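# Wind the cord onto the winder and set it down

## Task

Get all of the cord wound onto the winder along its long axis, passing through both of its notches. No loop may sit more than about a finger's width away from the winder, and the loose end hanging beyond the last notch the cord passes through may be no longer than about one finger. After that, the winder must be resting on the table with both grippers released from it.

## Robot and tools

ROBOT AND FRAMES. Two arms, left_arm and right_arm, each with a two-finger gripper. Scene frame: origin at table-top height, halfway between the arms, roughly 5 to 10 cm behind the near edge of the table; +x points out over the table, +z up, and left_arm sits on the +y side (arm names do not match image sides). Base positions in the scene frame: left_arm (+0.005, +0.294, +0.004) m, right_arm (+0.005, -0.325, -0.004) m, both nearly aligned with the scene axes (only a slight yaw). Every hand pose, velocity and Hand target an arm reports is in that arm's own base frame. A gripper's fingers point along its own +z and open and close along its own y. end_effector_position is the point between the pads, about 1 cm short of the fingertips. Reported positions can be off by a few cm, worse at long reach.

execute_actions(actions, cameras). actions is a list of actions. Each action is a table of up to 15 rows, each row one 1/30 s control step; if there are fewer rows, the last row is held until step 15. Each row is one list of 14 numbers, all in [-1, 1], covering both arms even if only one moves: left_arm dx, dy, dz, rx, ry, rz, opening, then right_arm in the same order. dx to rz are offsets, not poses: they are measured in that arm's base axes from its Hand target as it was when the action began, and every row refers back to that same start, not to the previous row. The next action or call starts from the new Hand target, so sending an offset twice moves twice as far. Scale: 1.0 equals 0.6 m for dx, dy, dz and 180 degrees for rotation; rx, ry, rz form one rotation vector, turning about the Hand target's position. Opening is absolute: +1 fully open (0.094 m), -1 closed. To hold an arm still, give its six pose numbers as 0 and repeat the opening it should keep (0 there means half open). cameras: list of names (cam_high, cam_low, cam_left_wrist, cam_right_wrist) or ["all"]; an empty actions list returns images by default, otherwise none.

move(target, speed, blend, opening_speed, grip_force, blocking, cameras). target is one 14-number row as above, or a list of up to 15 such rows, every one an offset from the same starting Hand targets. The grippers follow straight paths, finishing together, within a 10 s cap. speed: m/s per arm path, 0.002 to 2.9, default 0.25; rotation gets twice that in rad/s; one value or one per target. blend: corner rounding in metres per target, default 0 (full stop at each). opening_speed: rate of opening change per second on the -1 to +1 scale, at least 0.2; use it to close gently. grip_force: newtons per pad, 10 to 50 (50 is full), one value or one per arm; it persists; lower values close slowly. blocking=false returns after about 0.5 s while the move continues. The result adds a move: line giving the ending (done, off_target, moving, held, fault) and any limits (paced = pose clipped, held = steps withheld). Paths ignore obstacles and the other arm.

wait(seconds): 0 to 3600, lets time pass without new commands; returns early if a running move ends. stop(): brakes the current move. zoom_image(camera, region): region [x0, y0, x1, y1] in pixels of that camera's latest image (each 896x504), at most 504 by 504. finished_scene(scene): ends scene 1 or 2 permanently; call only once the winding holds with nothing touching it.

RESULTS. Hand target is the last commanded pose after clipping; next offsets start there. The gripper often rests short of it: read the actual position and send the gap as an offset. Tool commands shows current gripper commands. grip_measured is the measured opening on the -1 to +1 scale (reads a bit wide when empty, narrower than a hard part under squeeze). grip_effort_nm is averaged gripper motor effort, negative when closing; it does not equal pad force. Joint torques, velocities ("within noise" when still) and motor temperatures are also listed.

CAUTIONS. Orientation commands are clipped to within 40 degrees of the current orientation each step; check tilt after moves and correct it. Small moves may not happen or may drift sideways. Keep paths away from an arm's own base (the elbow can whip round). Never let the grippers, wrist cameras or fingers of the two arms meet, and do not close one gripper on the other's fingers. Avoid the fixtures: the bar, spacers under the bases, the plate behind them and the low rail before the table. Do not strain the wrist camera cables. Move slowly near contacts; aiming far past a contact presses harder. Do not drop the winder or let anything fall or leave it off the table. Release by commanding an opening well above grip_measured, only once the part is still. Motors heat when holding loads, stretched out or pushing; at 75 °C a MOTOR HOT line appears, at 90 °C that arm folds and idles for the rest of the scene, at 100 °C it collapses. Joint ranges (rad): waist -2.618 to 3.054, shoulder 0 to 3.142, elbow 0 to 3.142 (straight at 2.901), wrist pitch and yaw -1.571 to 1.571, wrist roll -2.094 to 2.094. Loose objects may be nudged occasionally.

Each tool is called after "Call:" as name(argument=value, ...), one argument or row to a line, values as JSON.

## Session

Call:
execute_actions(
  actions=[],
)

Scene clock: 0.00 s.
left_arm: end_effector_position=(+0.3110, -0.0897, +0.3983) grip_measured=+1.000 grip_effort_nm=n/a end_effector_quat_wxyz=(+0.592, +0.075, +0.801, +0.036) | right_arm: end_effector_position=(+0.3314, +0.1235, +0.3126) grip_measured=+1.000 grip_effort_nm=n/a end_effector_quat_wxyz=(+0.506, -0.041, +0.858, +0.073)
Joint positions: left_arm=[-0.527 1.031 1.353 -0.66 -0.471 -0.004 0.094] | right_arm=[0.48 1.106 1.2 -0.609 0.254 0.236 0.094]
Joint velocities: within noise
Joint torques (N m): no reading
Motor temperatures (°C): left_arm=[28 38 33 37 30 30 28] | right_arm=[29 40 38 33 28 29 30]
Heat: left arm: 38 °C; right arm: 40 °C.
Hand target: left_arm +0.3107, -0.0884, +0.4044; +0.599, +0.068, +0.797, +0.034 | right_arm +0.3321, +0.1227, +0.3176; +0.512, -0.041, +0.855, +0.072
Tool commands: left_gripper/opening=+1.0 right_gripper/opening=+1.0

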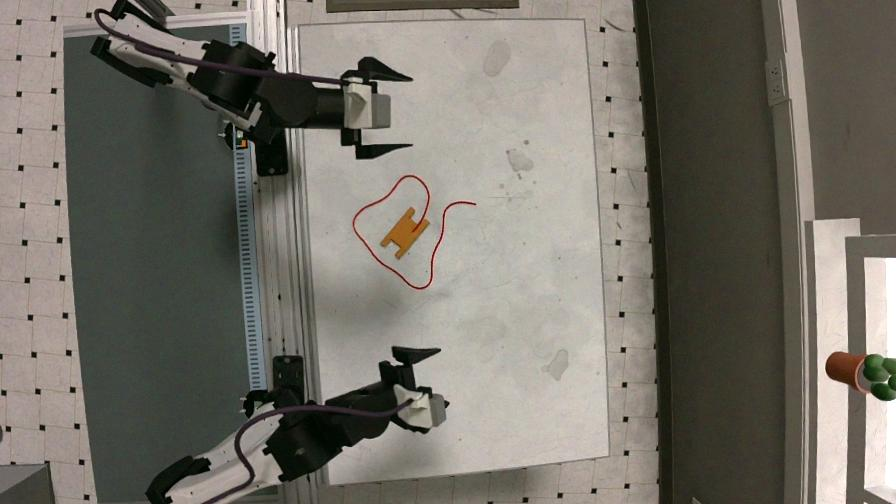

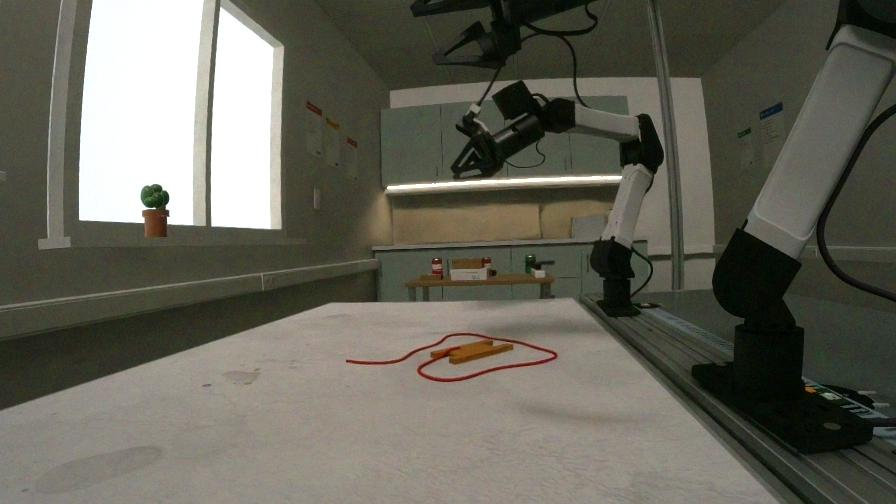

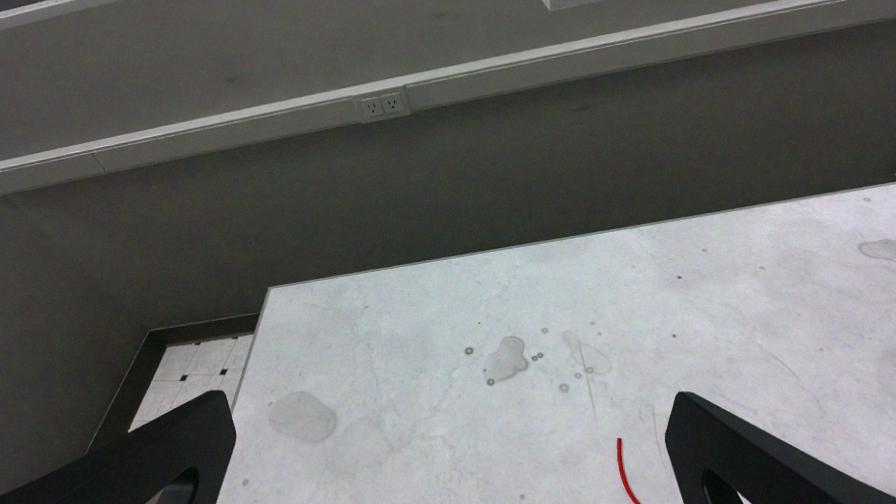

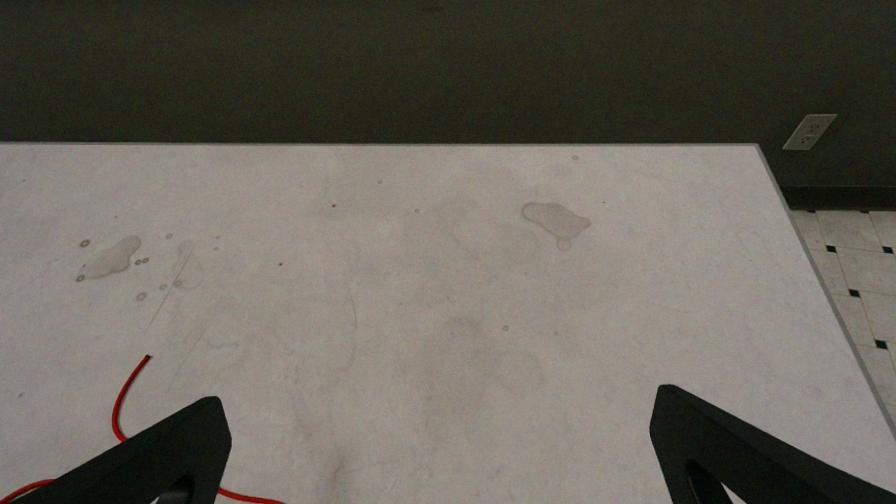

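Call:
zoom_image(
  camera="cam_high",
  region=[330, 160, 500, 300],
)

Call:
zoom_image(
  camera="cam_low",
  region=[320, 310, 580, 400],
)

Scaled by 2.965 from the camera's image (finer frame: 1280x720).

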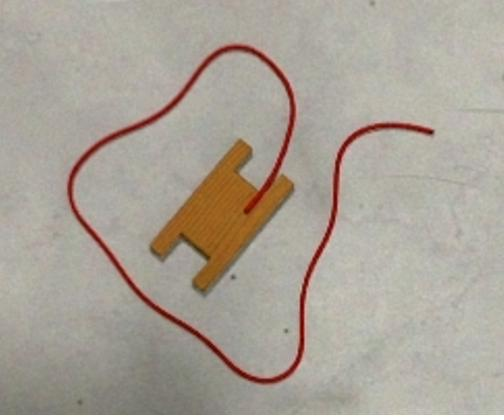

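Scaled by 1.938 from the camera's image (finer frame: 1280x720).

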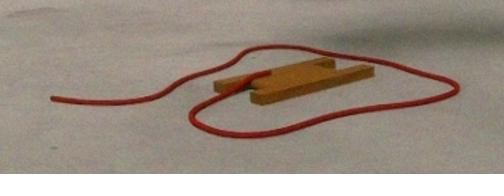

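Call:
move(
  target=[0.03, -0.24, -0.31, -0.1855, 0.3812, 0.2616, 1, 0, 0, 0, 0, 0, 0, 1],
  speed=0.4,
  cameras=["cam_high", "cam_left_wrist", "cam_low"],
)

Scene clock: 63.37 s.
left_arm: end_effector_position=(+0.3267, -0.2324, +0.2175) grip_measured=+1.000 grip_effort_nm=-0.01 end_effector_quat_wxyz=(+0.060, -0.371, +0.923, -0.085) | right_arm: end_effector_position=(+0.3314, +0.1235, +0.3126) grip_measured=+1.000 grip_effort_nm=0.04 end_effector_quat_wxyz=(+0.506, -0.041, +0.858, +0.073)
Joint positions: left_arm=[-0.622 1.955 2.131 -1.539 -0.009 -1.386 0.094] | right_arm=[0.48 1.106 1.2 -0.609 0.254 0.236 0.094]
Joint torques (N m): left_arm=[0.83 -9.21 7.43 0.64 -0.01 -0.15] | right_arm=[-0.03 -4.34 6.93 1.82 0.14 0]
Motor temperatures (°C): left_arm=[28 38 39 45 30 30 27] | right_arm=[29 41 45 37 28 29 29]
Heat: left arm: 45 °C; right arm: 45 °C.
Hand target: left_arm +0.3288, -0.2324, +0.2185; +0.000, -0.385, +0.923, +0.000 | right_arm +0.3321, +0.1227, +0.3176; +0.512, -0.041, +0.855, +0.072
Off the commanded pose: left_arm 0.002 m, 12 deg | right_arm 0.005 m, 1 deg.
joint sent to its limit (left arm) — joint 4 (wrist pitch), lower limit. The joint targets are off in orientation, not in position.
move: off_target (left_arm)
Images, in order (width x height): cam_high 896x504, cam_low 896x504, cam_left_wrist 896x504.

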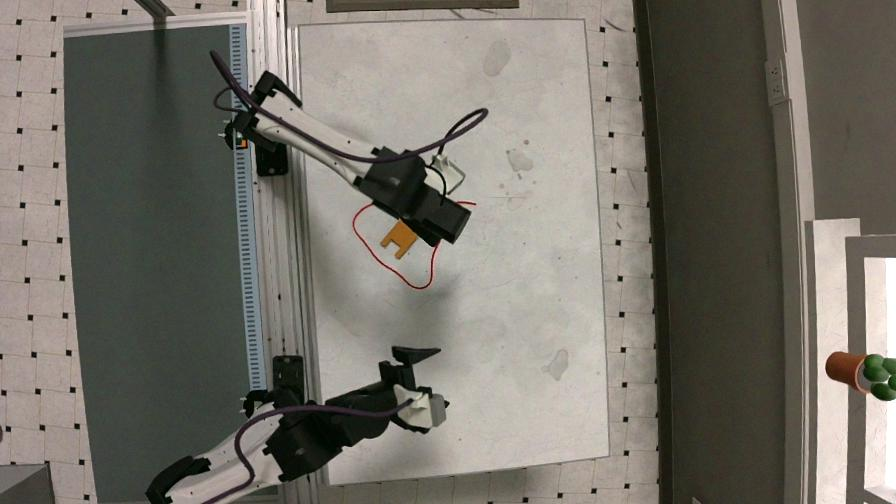

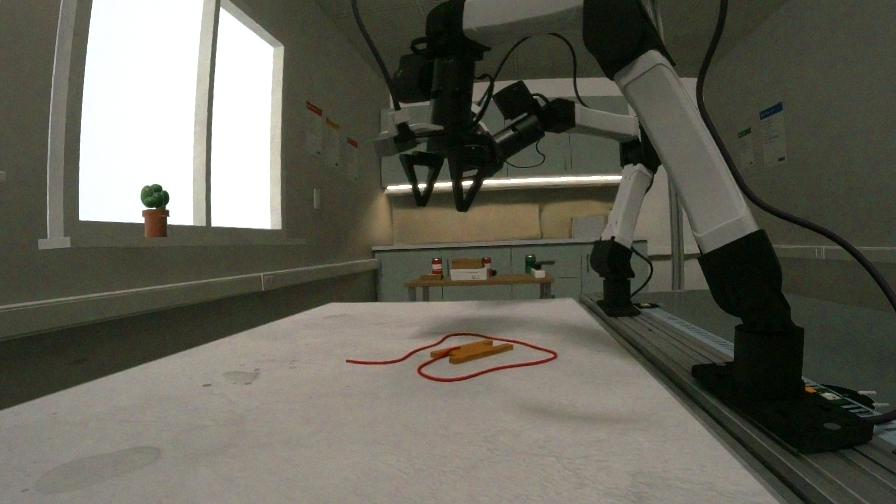

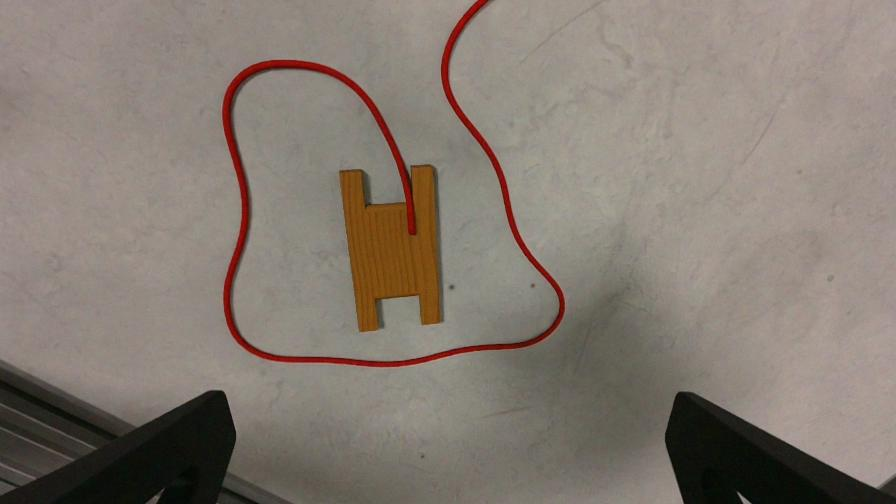

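Call:
move(
  target=[-0.05, -0.056, -0.1975, 0, 0, 0.015, 1, 0, 0, 0, 0, 0, 0, 1],
  speed=0.3,
  cameras=["cam_high", "cam_left_wrist"],
)

Scene clock: 73.90 s.
left_arm: end_effector_position=(+0.2973, -0.2626, +0.1085) grip_measured=+1.000 grip_effort_nm=-0.01 end_effector_quat_wxyz=(+0.003, -0.398, +0.917, +0.000) | right_arm: end_effector_position=(+0.3314, +0.1235, +0.3126) grip_measured=+1.000 grip_effort_nm=0.04 end_effector_quat_wxyz=(+0.506, -0.041, +0.858, +0.073)
Joint positions: left_arm=[-0.726 2.06 1.86 -1.368 -0.005 -1.545 0.094] | right_arm=[0.48 1.106 1.2 -0.609 0.254 0.236 0.094]
Joint torques (N m): left_arm=[0.17 -10.59 4.48 0.61 -0.04 -0.17] | right_arm=[-0.06 -4.34 6.91 1.81 0.14 -0.01]
Heat: left arm: 42 °C; right arm: 46 °C.
Hand target: left_arm +0.2987, -0.2659, +0.0999; +0.000, -0.407, +0.913, +0.000 | right_arm +0.3321, +0.1227, +0.3176; +0.512, -0.041, +0.855, +0.072
Off the commanded pose: left_arm 0.009 m, 1 deg | right_arm 0.005 m, 1 deg.
move: done

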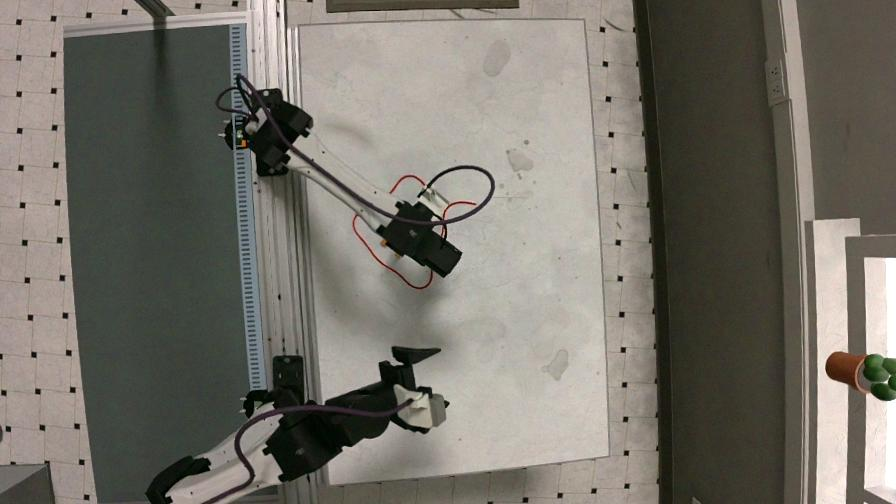

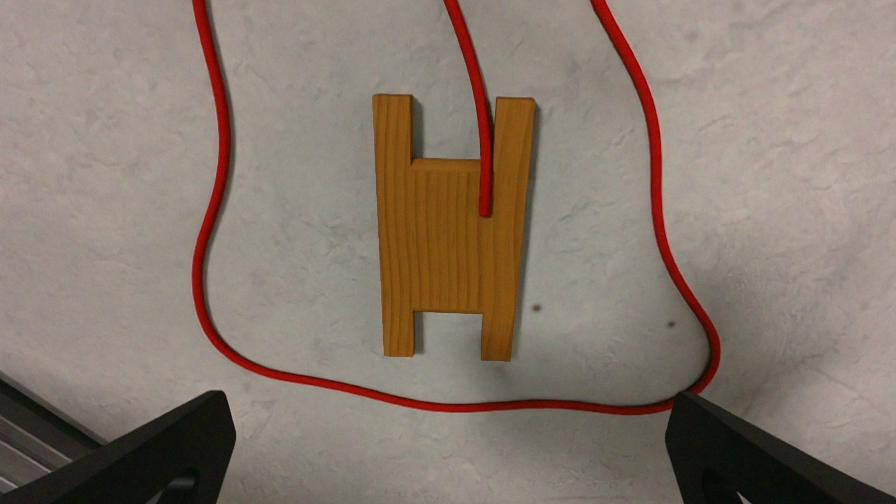

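Call:
move(
  target=[
    [-0.0522, -0.0557, -0.03, 0, 0, 0, 1, 0, 0, 0, 0, 0, 0, 1],
    [-0.0522, -0.0557, -0.1223, 0, 0, 0, 1, 0, 0, 0, 0, 0, 0, 1],
  ],
  blend=[0.02, 0],
  speed=0.2,
  cameras=["cam_low", "cam_left_wrist"],
)

Scene clock: 89.10 s.
left_arm: end_effector_position=(+0.2671, -0.2991, +0.0369) grip_measured=+1.000 grip_effort_nm=-0.01 end_effector_quat_wxyz=(+0.002, -0.398, +0.918, -0.003) | right_arm: end_effector_position=(+0.3314, +0.1235, +0.3126) grip_measured=+1.000 grip_effort_nm=0.04 end_effector_quat_wxyz=(+0.506, -0.041, +0.858, +0.073)
Joint positions: left_arm=[-0.842 2.101 1.635 -1.098 -0.002 -1.66 0.094] | right_arm=[0.48 1.106 1.2 -0.609 0.254 0.236 0.094]
Joint torques (N m): left_arm=[0.4 -10.66 4.11 0.61 -0.07 -0.17] | right_arm=[-0.05 -4.36 6.93 1.82 0.14 0]
Motor temperatures (°C): left_arm=[28 47 39 40 29 30 27] | right_arm=[29 40 46 37 27 29 29]
Heat: left arm: 47 °C; right arm: 46 °C.
Hand target: left_arm +0.2675, -0.2993, +0.0266; +0.000, -0.407, +0.913, +0.000 | right_arm +0.3321, +0.1227, +0.3176; +0.512, -0.041, +0.855, +0.072
Off the commanded pose: left_arm 0.010 m, 1 deg | right_arm 0.005 m, 1 deg.
move: done

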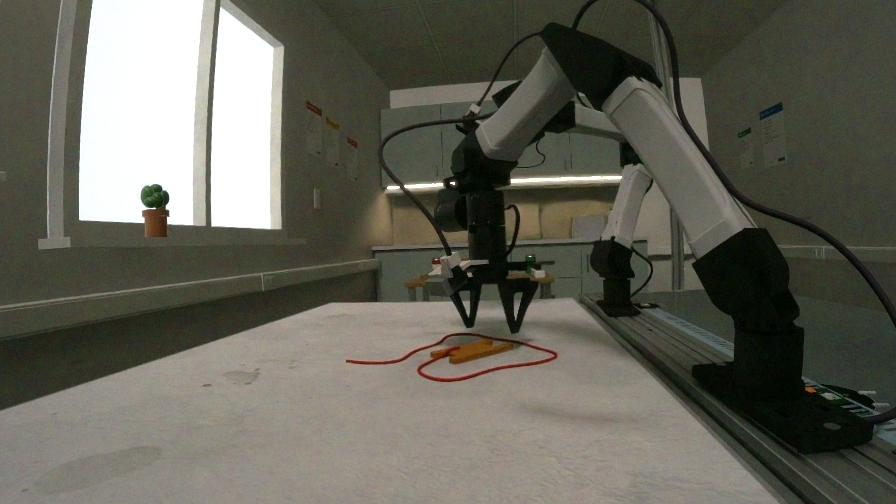

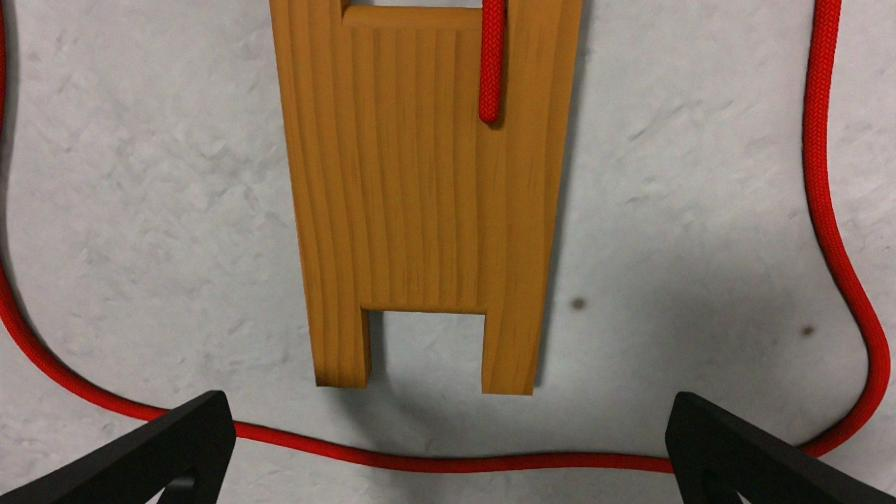

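Call:
move(
  target=[
    [0.004, 0.019, -0.0477, 0, 0, 0, 1, 0, 0, 0, 0, 0, 0, 1],
    [0.004, 0.019, -0.0477, 0, 0, 0, -0.3, 0, 0, 0, 0, 0, 0, 1],
  ],
  speed=0.08,
  grip_force=[25, 50],
  cameras=["cam_low", "cam_left_wrist"],
)

Scene clock: 100.17 s.
left_arm: end_effector_position=(+0.2696, -0.2910, +0.0109) grip_measured=+0.199 grip_effort_nm=-0.58 end_effector_quat_wxyz=(+0.003, -0.406, +0.914, -0.008) | right_arm: end_effector_position=(+0.3314, +0.1235, +0.3126) grip_measured=+1.000 grip_effort_nm=0.04 end_effector_quat_wxyz=(+0.506, -0.041, +0.858, +0.073)
Joint positions: left_arm=[-0.824 2.103 1.531 -0.982 0 -1.66 0.056] | right_arm=[0.48 1.106 1.2 -0.609 0.254 0.236 0.094]
Joint torques (N m): left_arm=[0.84 -9.95 3.89 0.63 -0.08 0.07] | right_arm=[-0.06 -4.34 6.93 1.82 0.14 0]
Heat: left arm: 48 °C; right arm: 46 °C.
Hand target: left_arm +0.2698, -0.2880, -0.0020; +0.000, -0.407, +0.913, +0.000 | right_arm +0.3321, +0.1227, +0.3176; +0.512, -0.041, +0.855, +0.072
Off the commanded pose: left_arm 0.013 m, 1 deg | right_arm 0.005 m, 1 deg.
grip_force (N): 25, 50
move: off_target (left_arm); target 2's new opening was sent with left_arm's hand 0.014 m and 1 deg from that target

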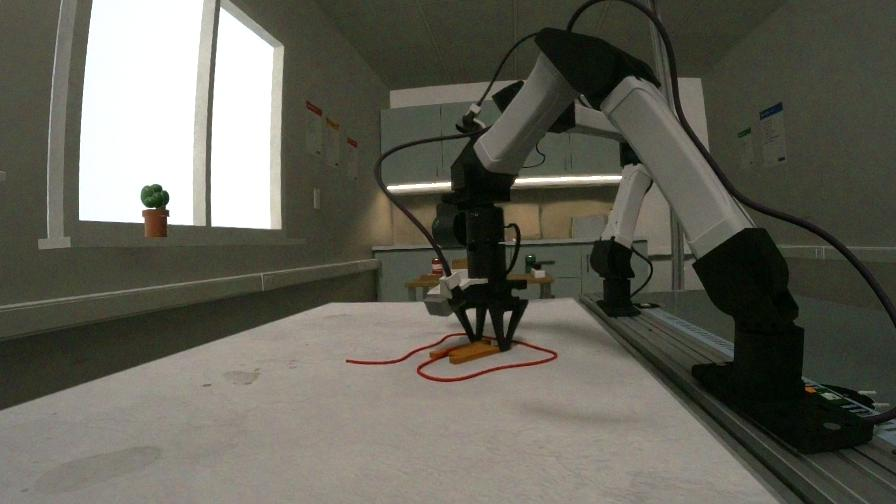

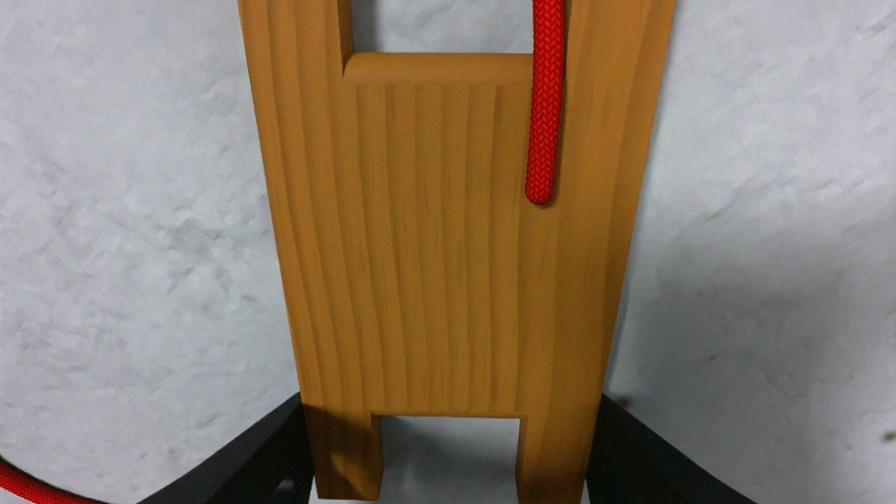

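Call:
move(
  target=[
    [0, 0, 0.12, 0, 0, 0, -0.3, -0.057, 0.03, -0.08, 0.131, 0.0984, 0.085, 0.3],
    [-0.129, 0.014, 0.3133, 0, 0, -0.2756, -0.3, -0.1703, 0.1442, -0.231, 0.3925, 0.2953, 0.2555, 0.3],
  ],
  blend=[0.03, 0],
  speed=0.25,
  cameras=["all"],
)

Scene clock: 119.27 s.
left_arm: end_effector_position=(+0.1926, -0.2773, +0.1677) grip_measured=+0.199 grip_effort_nm=-0.58 end_effector_quat_wxyz=(-0.006, +0.008, +1.000, +0.008) | right_arm: end_effector_position=(+0.2346, +0.2070, +0.1795) grip_measured=+0.302 grip_effort_nm=-0.06 end_effector_quat_wxyz=(-0.034, -0.030, +0.727, +0.685)
Joint positions: left_arm=[-0.964 1.859 1.815 -1.546 0 -0.948 0.056] | right_arm=[0.135 1.458 0.691 -0.16 -1.497 0.655 0.061]
Joint torques (N m): left_arm=[-0.06 -12.64 7.6 0.18 -0.06 0.1] | right_arm=[0.64 -6.15 3.99 1.42 -0.78 0.06]
Heat: left arm: 51 °C; right arm: 46 °C.
Hand target: left_arm +0.1925, -0.2795, +0.1860; +0.000, +0.014, +1.000, +0.000 | right_arm +0.2299, +0.2092, +0.1790; -0.021, -0.021, +0.707, +0.707
Off the commanded pose: left_arm 0.018 m, 1 deg | right_arm 0.005 m, 4 deg.
joint sent to its limit (left arm) — joint 4 (wrist pitch), lower limit. The joint targets still meet the commanded pose.
grip_force (N): 25, 50
move: off_target (left_arm, right_arm)

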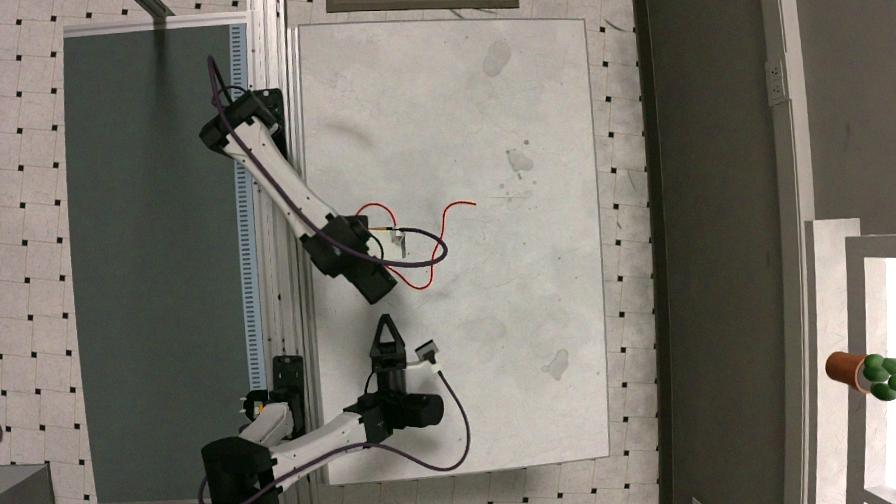

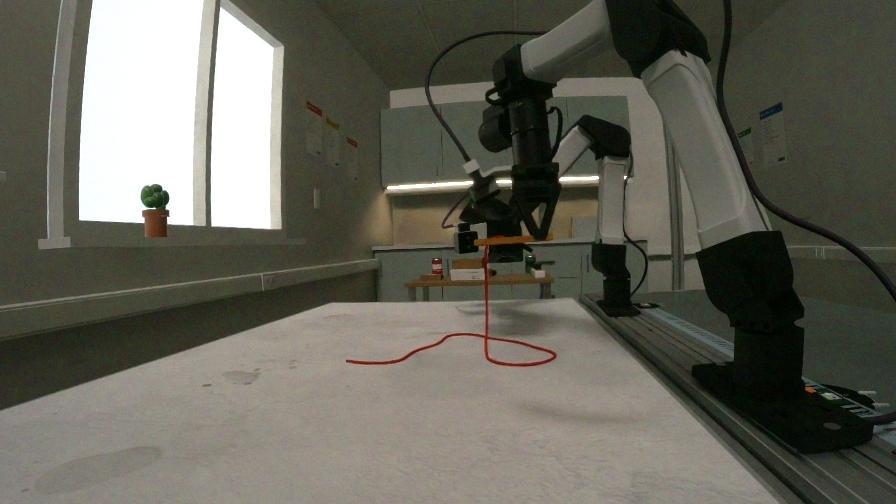

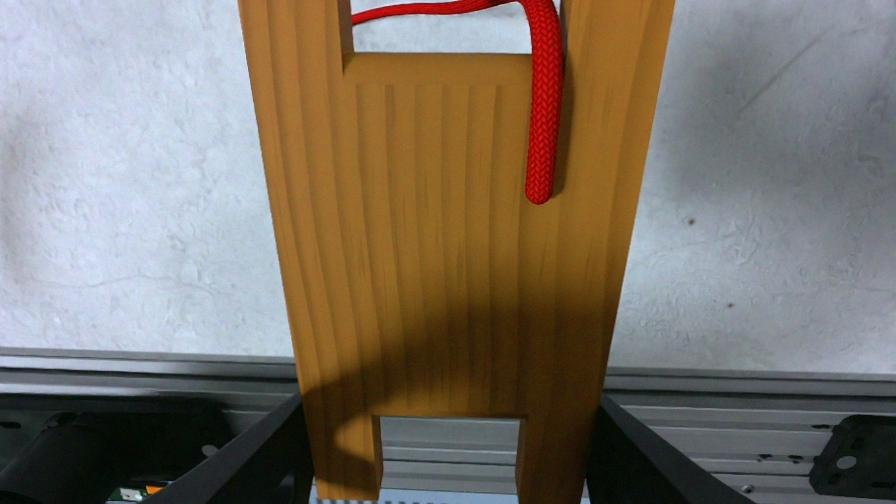

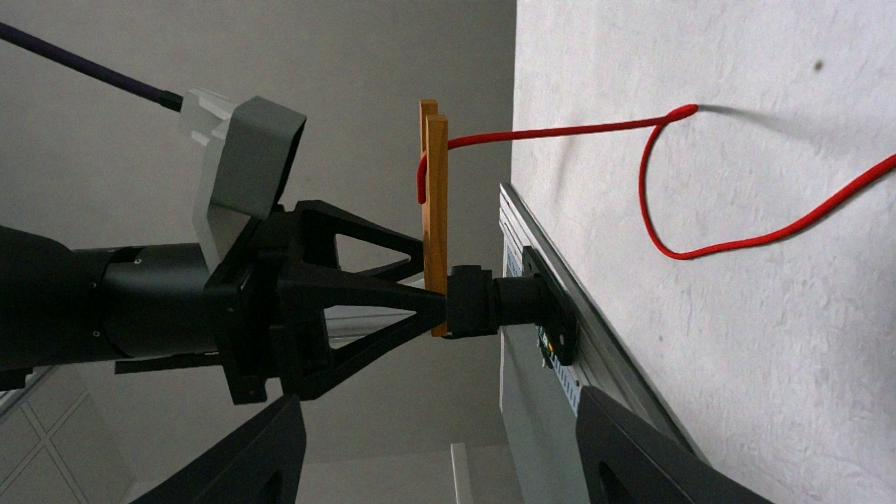

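Call:
move(
  target=[0, 0, 0, 0, 0, 0, -0.3, -0.026, 0.14, -0.0067, 0.019, 0, 0, 0.3],
  speed=0.25,
  cameras=["cam_low", "cam_right_wrist"],
)

Scene clock: 138.40 s.
left_arm: end_effector_position=(+0.1926, -0.2773, +0.1677) grip_measured=+0.199 grip_effort_nm=-0.58 end_effector_quat_wxyz=(-0.006, +0.008, +1.000, +0.008) | right_arm: end_effector_position=(+0.2161, +0.2926, +0.1759) grip_measured=+0.302 grip_effort_nm=-0.06 end_effector_quat_wxyz=(-0.028, -0.021, +0.691, +0.722)
Joint positions: left_arm=[-0.964 1.859 1.815 -1.546 0 -0.948 0.056] | right_arm=[0.482 1.694 0.431 1.373 -1.156 1.679 0.061]
Joint torques (N m): left_arm=[-0.05 -12.64 7.6 0.19 -0.06 0.1] | right_arm=[0.66 -6.08 2.86 2.02 0.23 0.07]
Motor temperatures (°C): left_arm=[28 54 42 37 29 30 27] | right_arm=[29 41 44 36 27 29 29]
Heat: left arm: 54 °C; right arm: 44 °C.
Hand target: left_arm +0.1925, -0.2795, +0.1860; +0.000, +0.014, +1.000, +0.000 | right_arm +0.2143, +0.2932, +0.1750; -0.021, -0.021, +0.686, +0.727
Off the commanded pose: left_arm 0.018 m, 1 deg | right_arm 0.002 m, 1 deg.
joint sent to its limit (left arm) — joint 4 (wrist pitch), lower limit. The joint targets still meet the commanded pose.
grip_force (N): 25, 50
move: done

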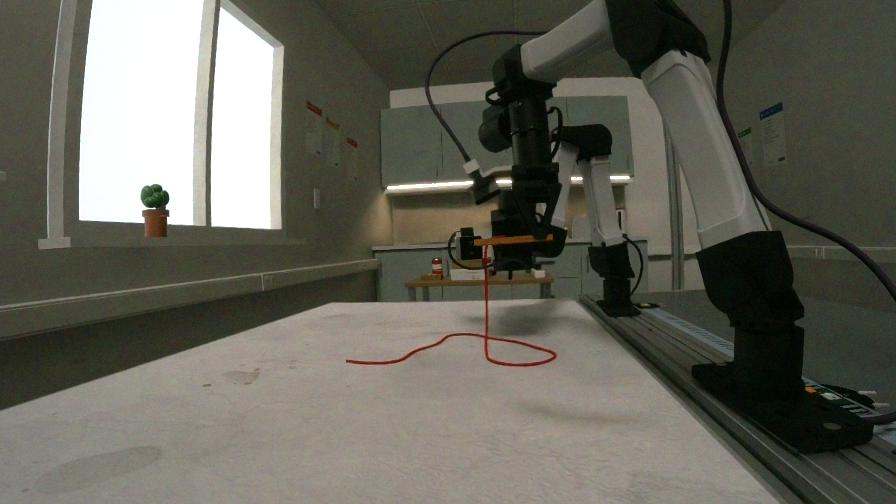

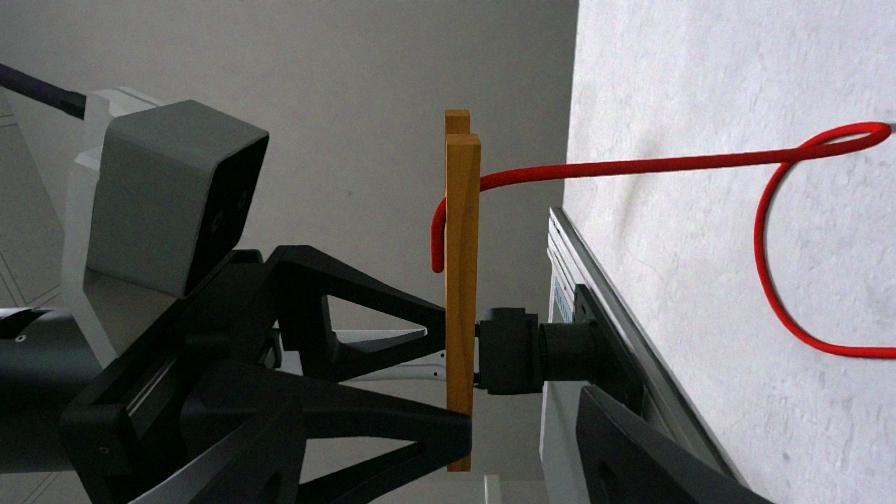

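Call:
move(
  target=[
    [0, 0, 0, 0, 0, 0, -0.3, -0.0124, 0.067, -0.0095, 0, 0, 0, 0.3],
    [0, 0, 0, 0, 0, 0, -0.3, -0.0124, 0.067, -0.0095, 0, 0, 0, -0.95],
  ],
  speed=0.12,
  grip_force=[25, 35],
  cameras=["cam_high", "cam_left_wrist", "cam_right_wrist"],
)

Scene clock: 149.53 s.
left_arm: end_effector_position=(+0.1915, -0.2757, +0.1677) grip_measured=+0.198 grip_effort_nm=-0.58 end_effector_quat_wxyz=(-0.008, +0.008, +1.000, +0.011) | right_arm: end_effector_position=(+0.2039, +0.3295, +0.1707) grip_measured=-0.828 grip_effort_nm=-0.71 end_effector_quat_wxyz=(-0.030, -0.018, +0.686, +0.727)
Joint positions: left_arm=[-0.964 1.859 1.815 -1.554 0 -0.947 0.056] | right_arm=[0.627 1.76 0.459 1.41 -1.009 1.678 0.008]
Joint torques (N m): left_arm=[-0.05 -12.67 7.56 0.26 -0.06 0.09] | right_arm=[0.64 -6.28 4.89 1.66 0.19 -0.19]
Motor temperatures (°C): left_arm=[28 55 44 36 29 30 27] | right_arm=[29 41 43 37 27 29 29]
Heat: left arm: 55 °C; right arm: 43 °C.
Hand target: left_arm +0.1925, -0.2795, +0.1860; +0.000, +0.014, +1.000, +0.000 | right_arm +0.2069, +0.3334, +0.1693; -0.021, -0.021, +0.686, +0.727
Off the commanded pose: left_arm 0.019 m, 2 deg | right_arm 0.005 m, 1 deg.
joint sent to its limit (left arm) — joint 4 (wrist pitch), lower limit. The joint targets still meet the commanded pose.
grip_force (N): 25, 35
move: done; target 2's new opening was sent with right_arm's hand 0.011 m and 4 deg from that target

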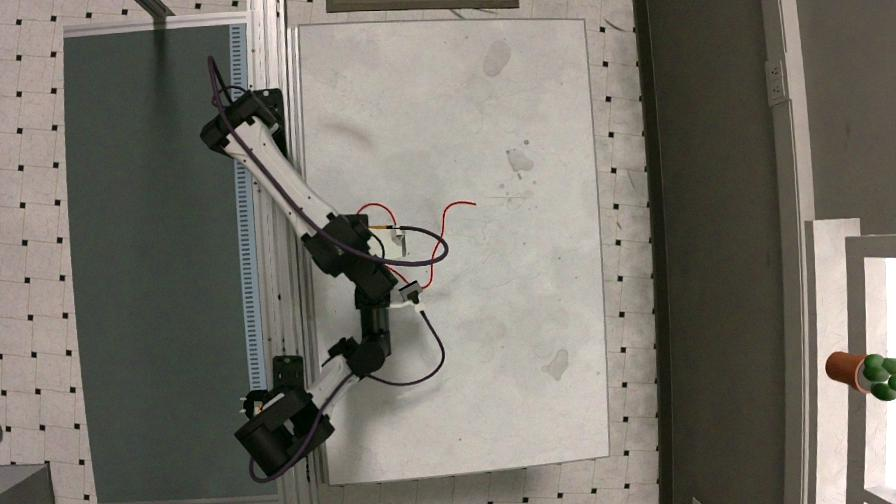

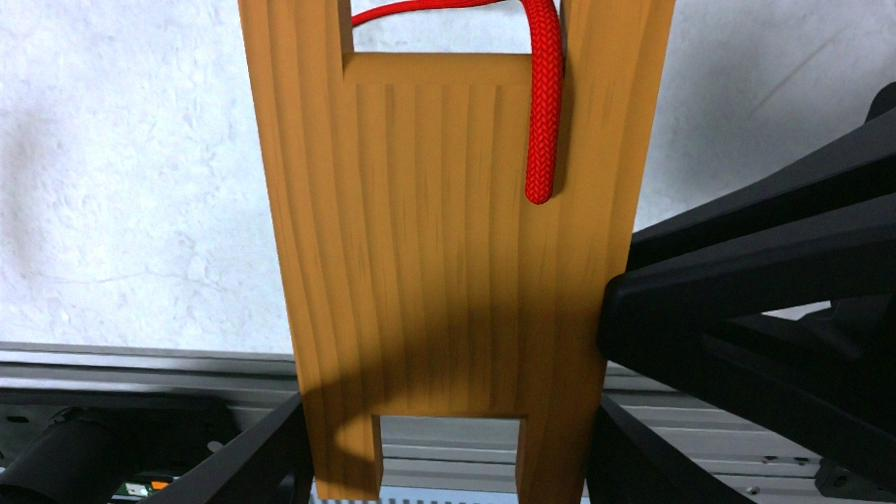

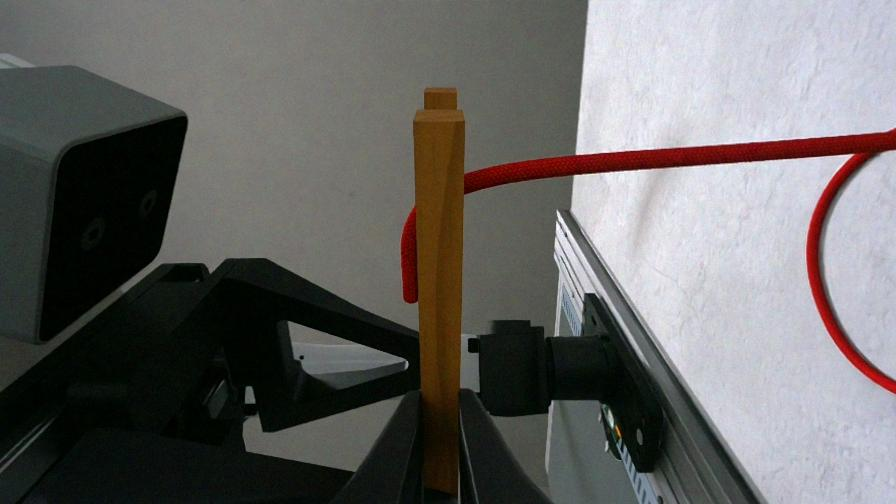

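Call:
move(
  target=[
    [0, 0, 0, 0, 0, 0, -0.3, 0, 0.0115, 0, 0, 0, 0, -0.6],
    [0, 0, 0, 0, 0, 0, -0.3, 0, 0.0115, 0, 0, 0, 0, -0.95],
  ],
  speed=0.05,
  grip_force=[25, 40],
  cameras=["cam_left_wrist", "cam_right_wrist"],
)

Scene clock: 155.50 s.
left_arm: end_effector_position=(+0.1924, -0.2742, +0.1677) grip_measured=+0.198 grip_effort_nm=-0.58 end_effector_quat_wxyz=(-0.005, +0.008, +1.000, +0.015) | right_arm: end_effector_position=(+0.2041, +0.3361, +0.1715) grip_measured=-0.824 grip_effort_nm=-0.81 end_effector_quat_wxyz=(-0.029, -0.019, +0.685, +0.728)
Joint positions: left_arm=[-0.964 1.859 1.815 -1.557 -0.009 -0.947 0.056] | right_arm=[0.646 1.772 0.475 1.41 -0.989 1.676 0.008]
Joint torques (N m): left_arm=[-0.05 -12.68 7.54 0.29 -0.07 0.08] | right_arm=[0.7 -6.65 4.97 1.58 0.2 -0.22]
Motor temperatures (°C): left_arm=[28 56 44 36 29 30 27] | right_arm=[29 41 43 37 27 29 29]
Heat: left arm: 56 °C; right arm: 43 °C.
Hand target: left_arm +0.1925, -0.2795, +0.1860; +0.000, +0.014, +1.000, +0.000 | right_arm +0.2069, +0.3403, +0.1693; -0.021, -0.021, +0.686, +0.727
Off the commanded pose: left_arm 0.019 m, 2 deg | right_arm 0.005 m, 1 deg.
joint sent to its limit (left arm) — joint 4 (wrist pitch), lower limit. The joint targets still meet the commanded pose.
grip_force (N): 25, 40
move: done

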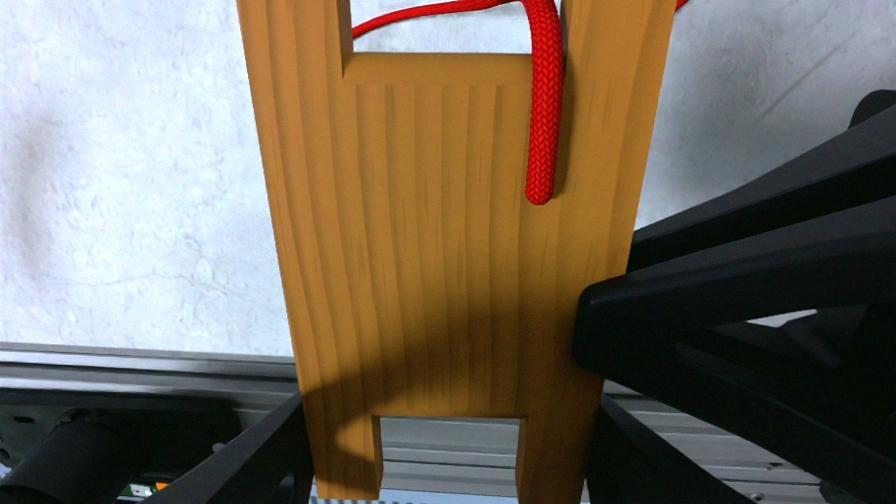

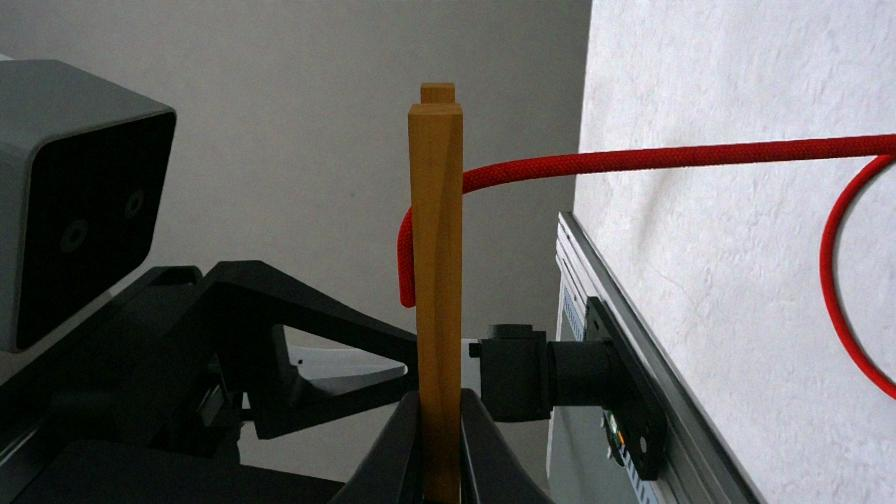

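Call:
move(
  target=[
    [0, 0, 0.002, 0, 0, 0, 0.45, 0, 0, 0, 0, 0, 0, -0.95],
    [0, 0, 0.1, 0, 0, 0, 0.45, 0, 0, 0, 0, 0, 0, -0.95],
    [-0.02, 0.2, 0.15, 0, 0, 0, 0.45, 0, 0, 0, 0, 0, 0, -0.95],
  ],
  speed=0.2,
  blend=[0, 0.03, 0],
  cameras=["cam_high", "cam_low", "cam_right_wrist"],
)

Scene clock: 183.23 s.
left_arm: end_effector_position=(+0.1820, -0.1627, +0.2766) grip_measured=+0.447 grip_effort_nm=0.12 end_effector_quat_wxyz=(+0.136, +0.006, +0.983, -0.121) | right_arm: end_effector_position=(+0.2043, +0.3362, +0.1703) grip_measured=-0.824 grip_effort_nm=-0.81 end_effector_quat_wxyz=(-0.030, -0.018, +0.685, +0.727)
Joint positions: left_arm=[-0.728 1.288 1.642 -1.559 0.001 -0.717 0.068] | right_arm=[0.646 1.776 0.475 1.41 -0.989 1.676 0.008]
Joint torques (N m): left_arm=[0.79 -4.89 3.88 1.33 -0.04 0.13] | right_arm=[0.69 -6.97 4.97 1.58 0.2 -0.21]
Motor temperatures (°C): left_arm=[28 58 46 35 29 30 27] | right_arm=[29 41 43 36 27 29 29]
Heat: left arm: 58 °C; right arm: 43 °C.
Hand target: left_arm +0.1805, -0.1596, +0.2759; +0.000, +0.014, +1.000, +0.000 | right_arm +0.2069, +0.3403, +0.1693; -0.021, -0.021, +0.686, +0.727
Off the commanded pose: left_arm 0.004 m, 21 deg | right_arm 0.005 m, 1 deg.
joint sent to its limit (left arm) — joint 4 (wrist pitch), lower limit. The joint targets are off in orientation, not in position.
grip_force (N): 25, 40
move: off_target (left_arm); blend cut to 0.0298 m at target 2

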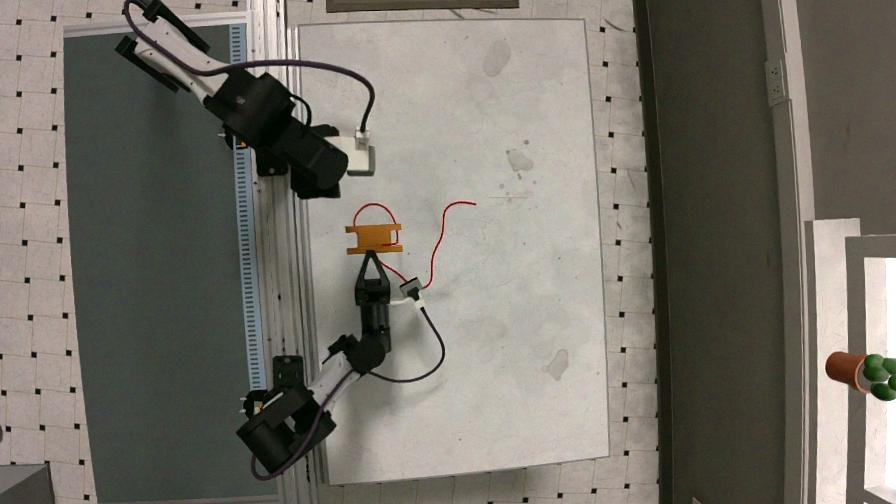

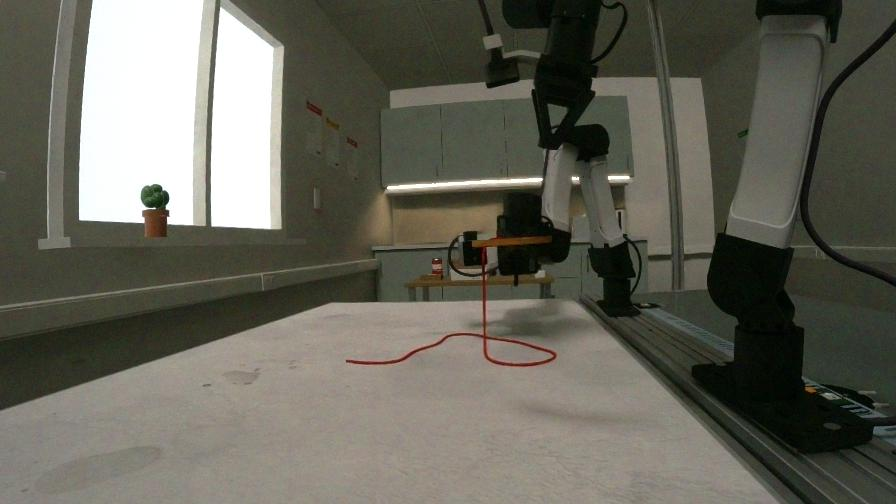

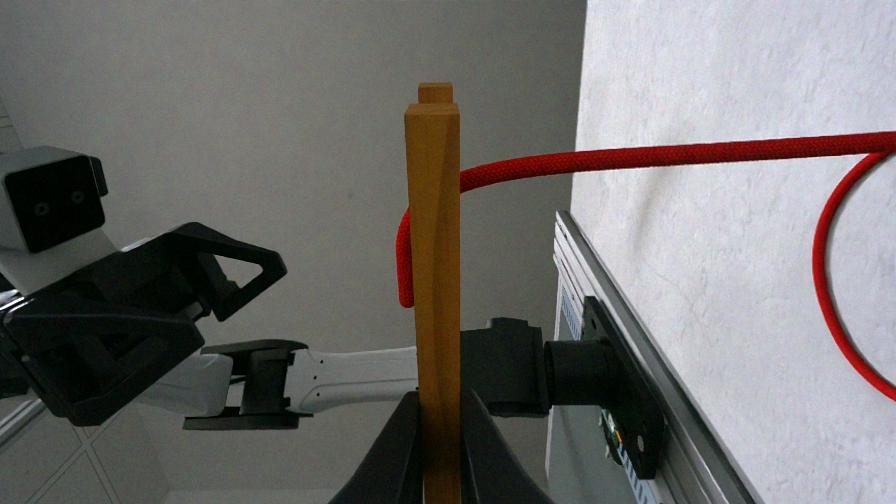

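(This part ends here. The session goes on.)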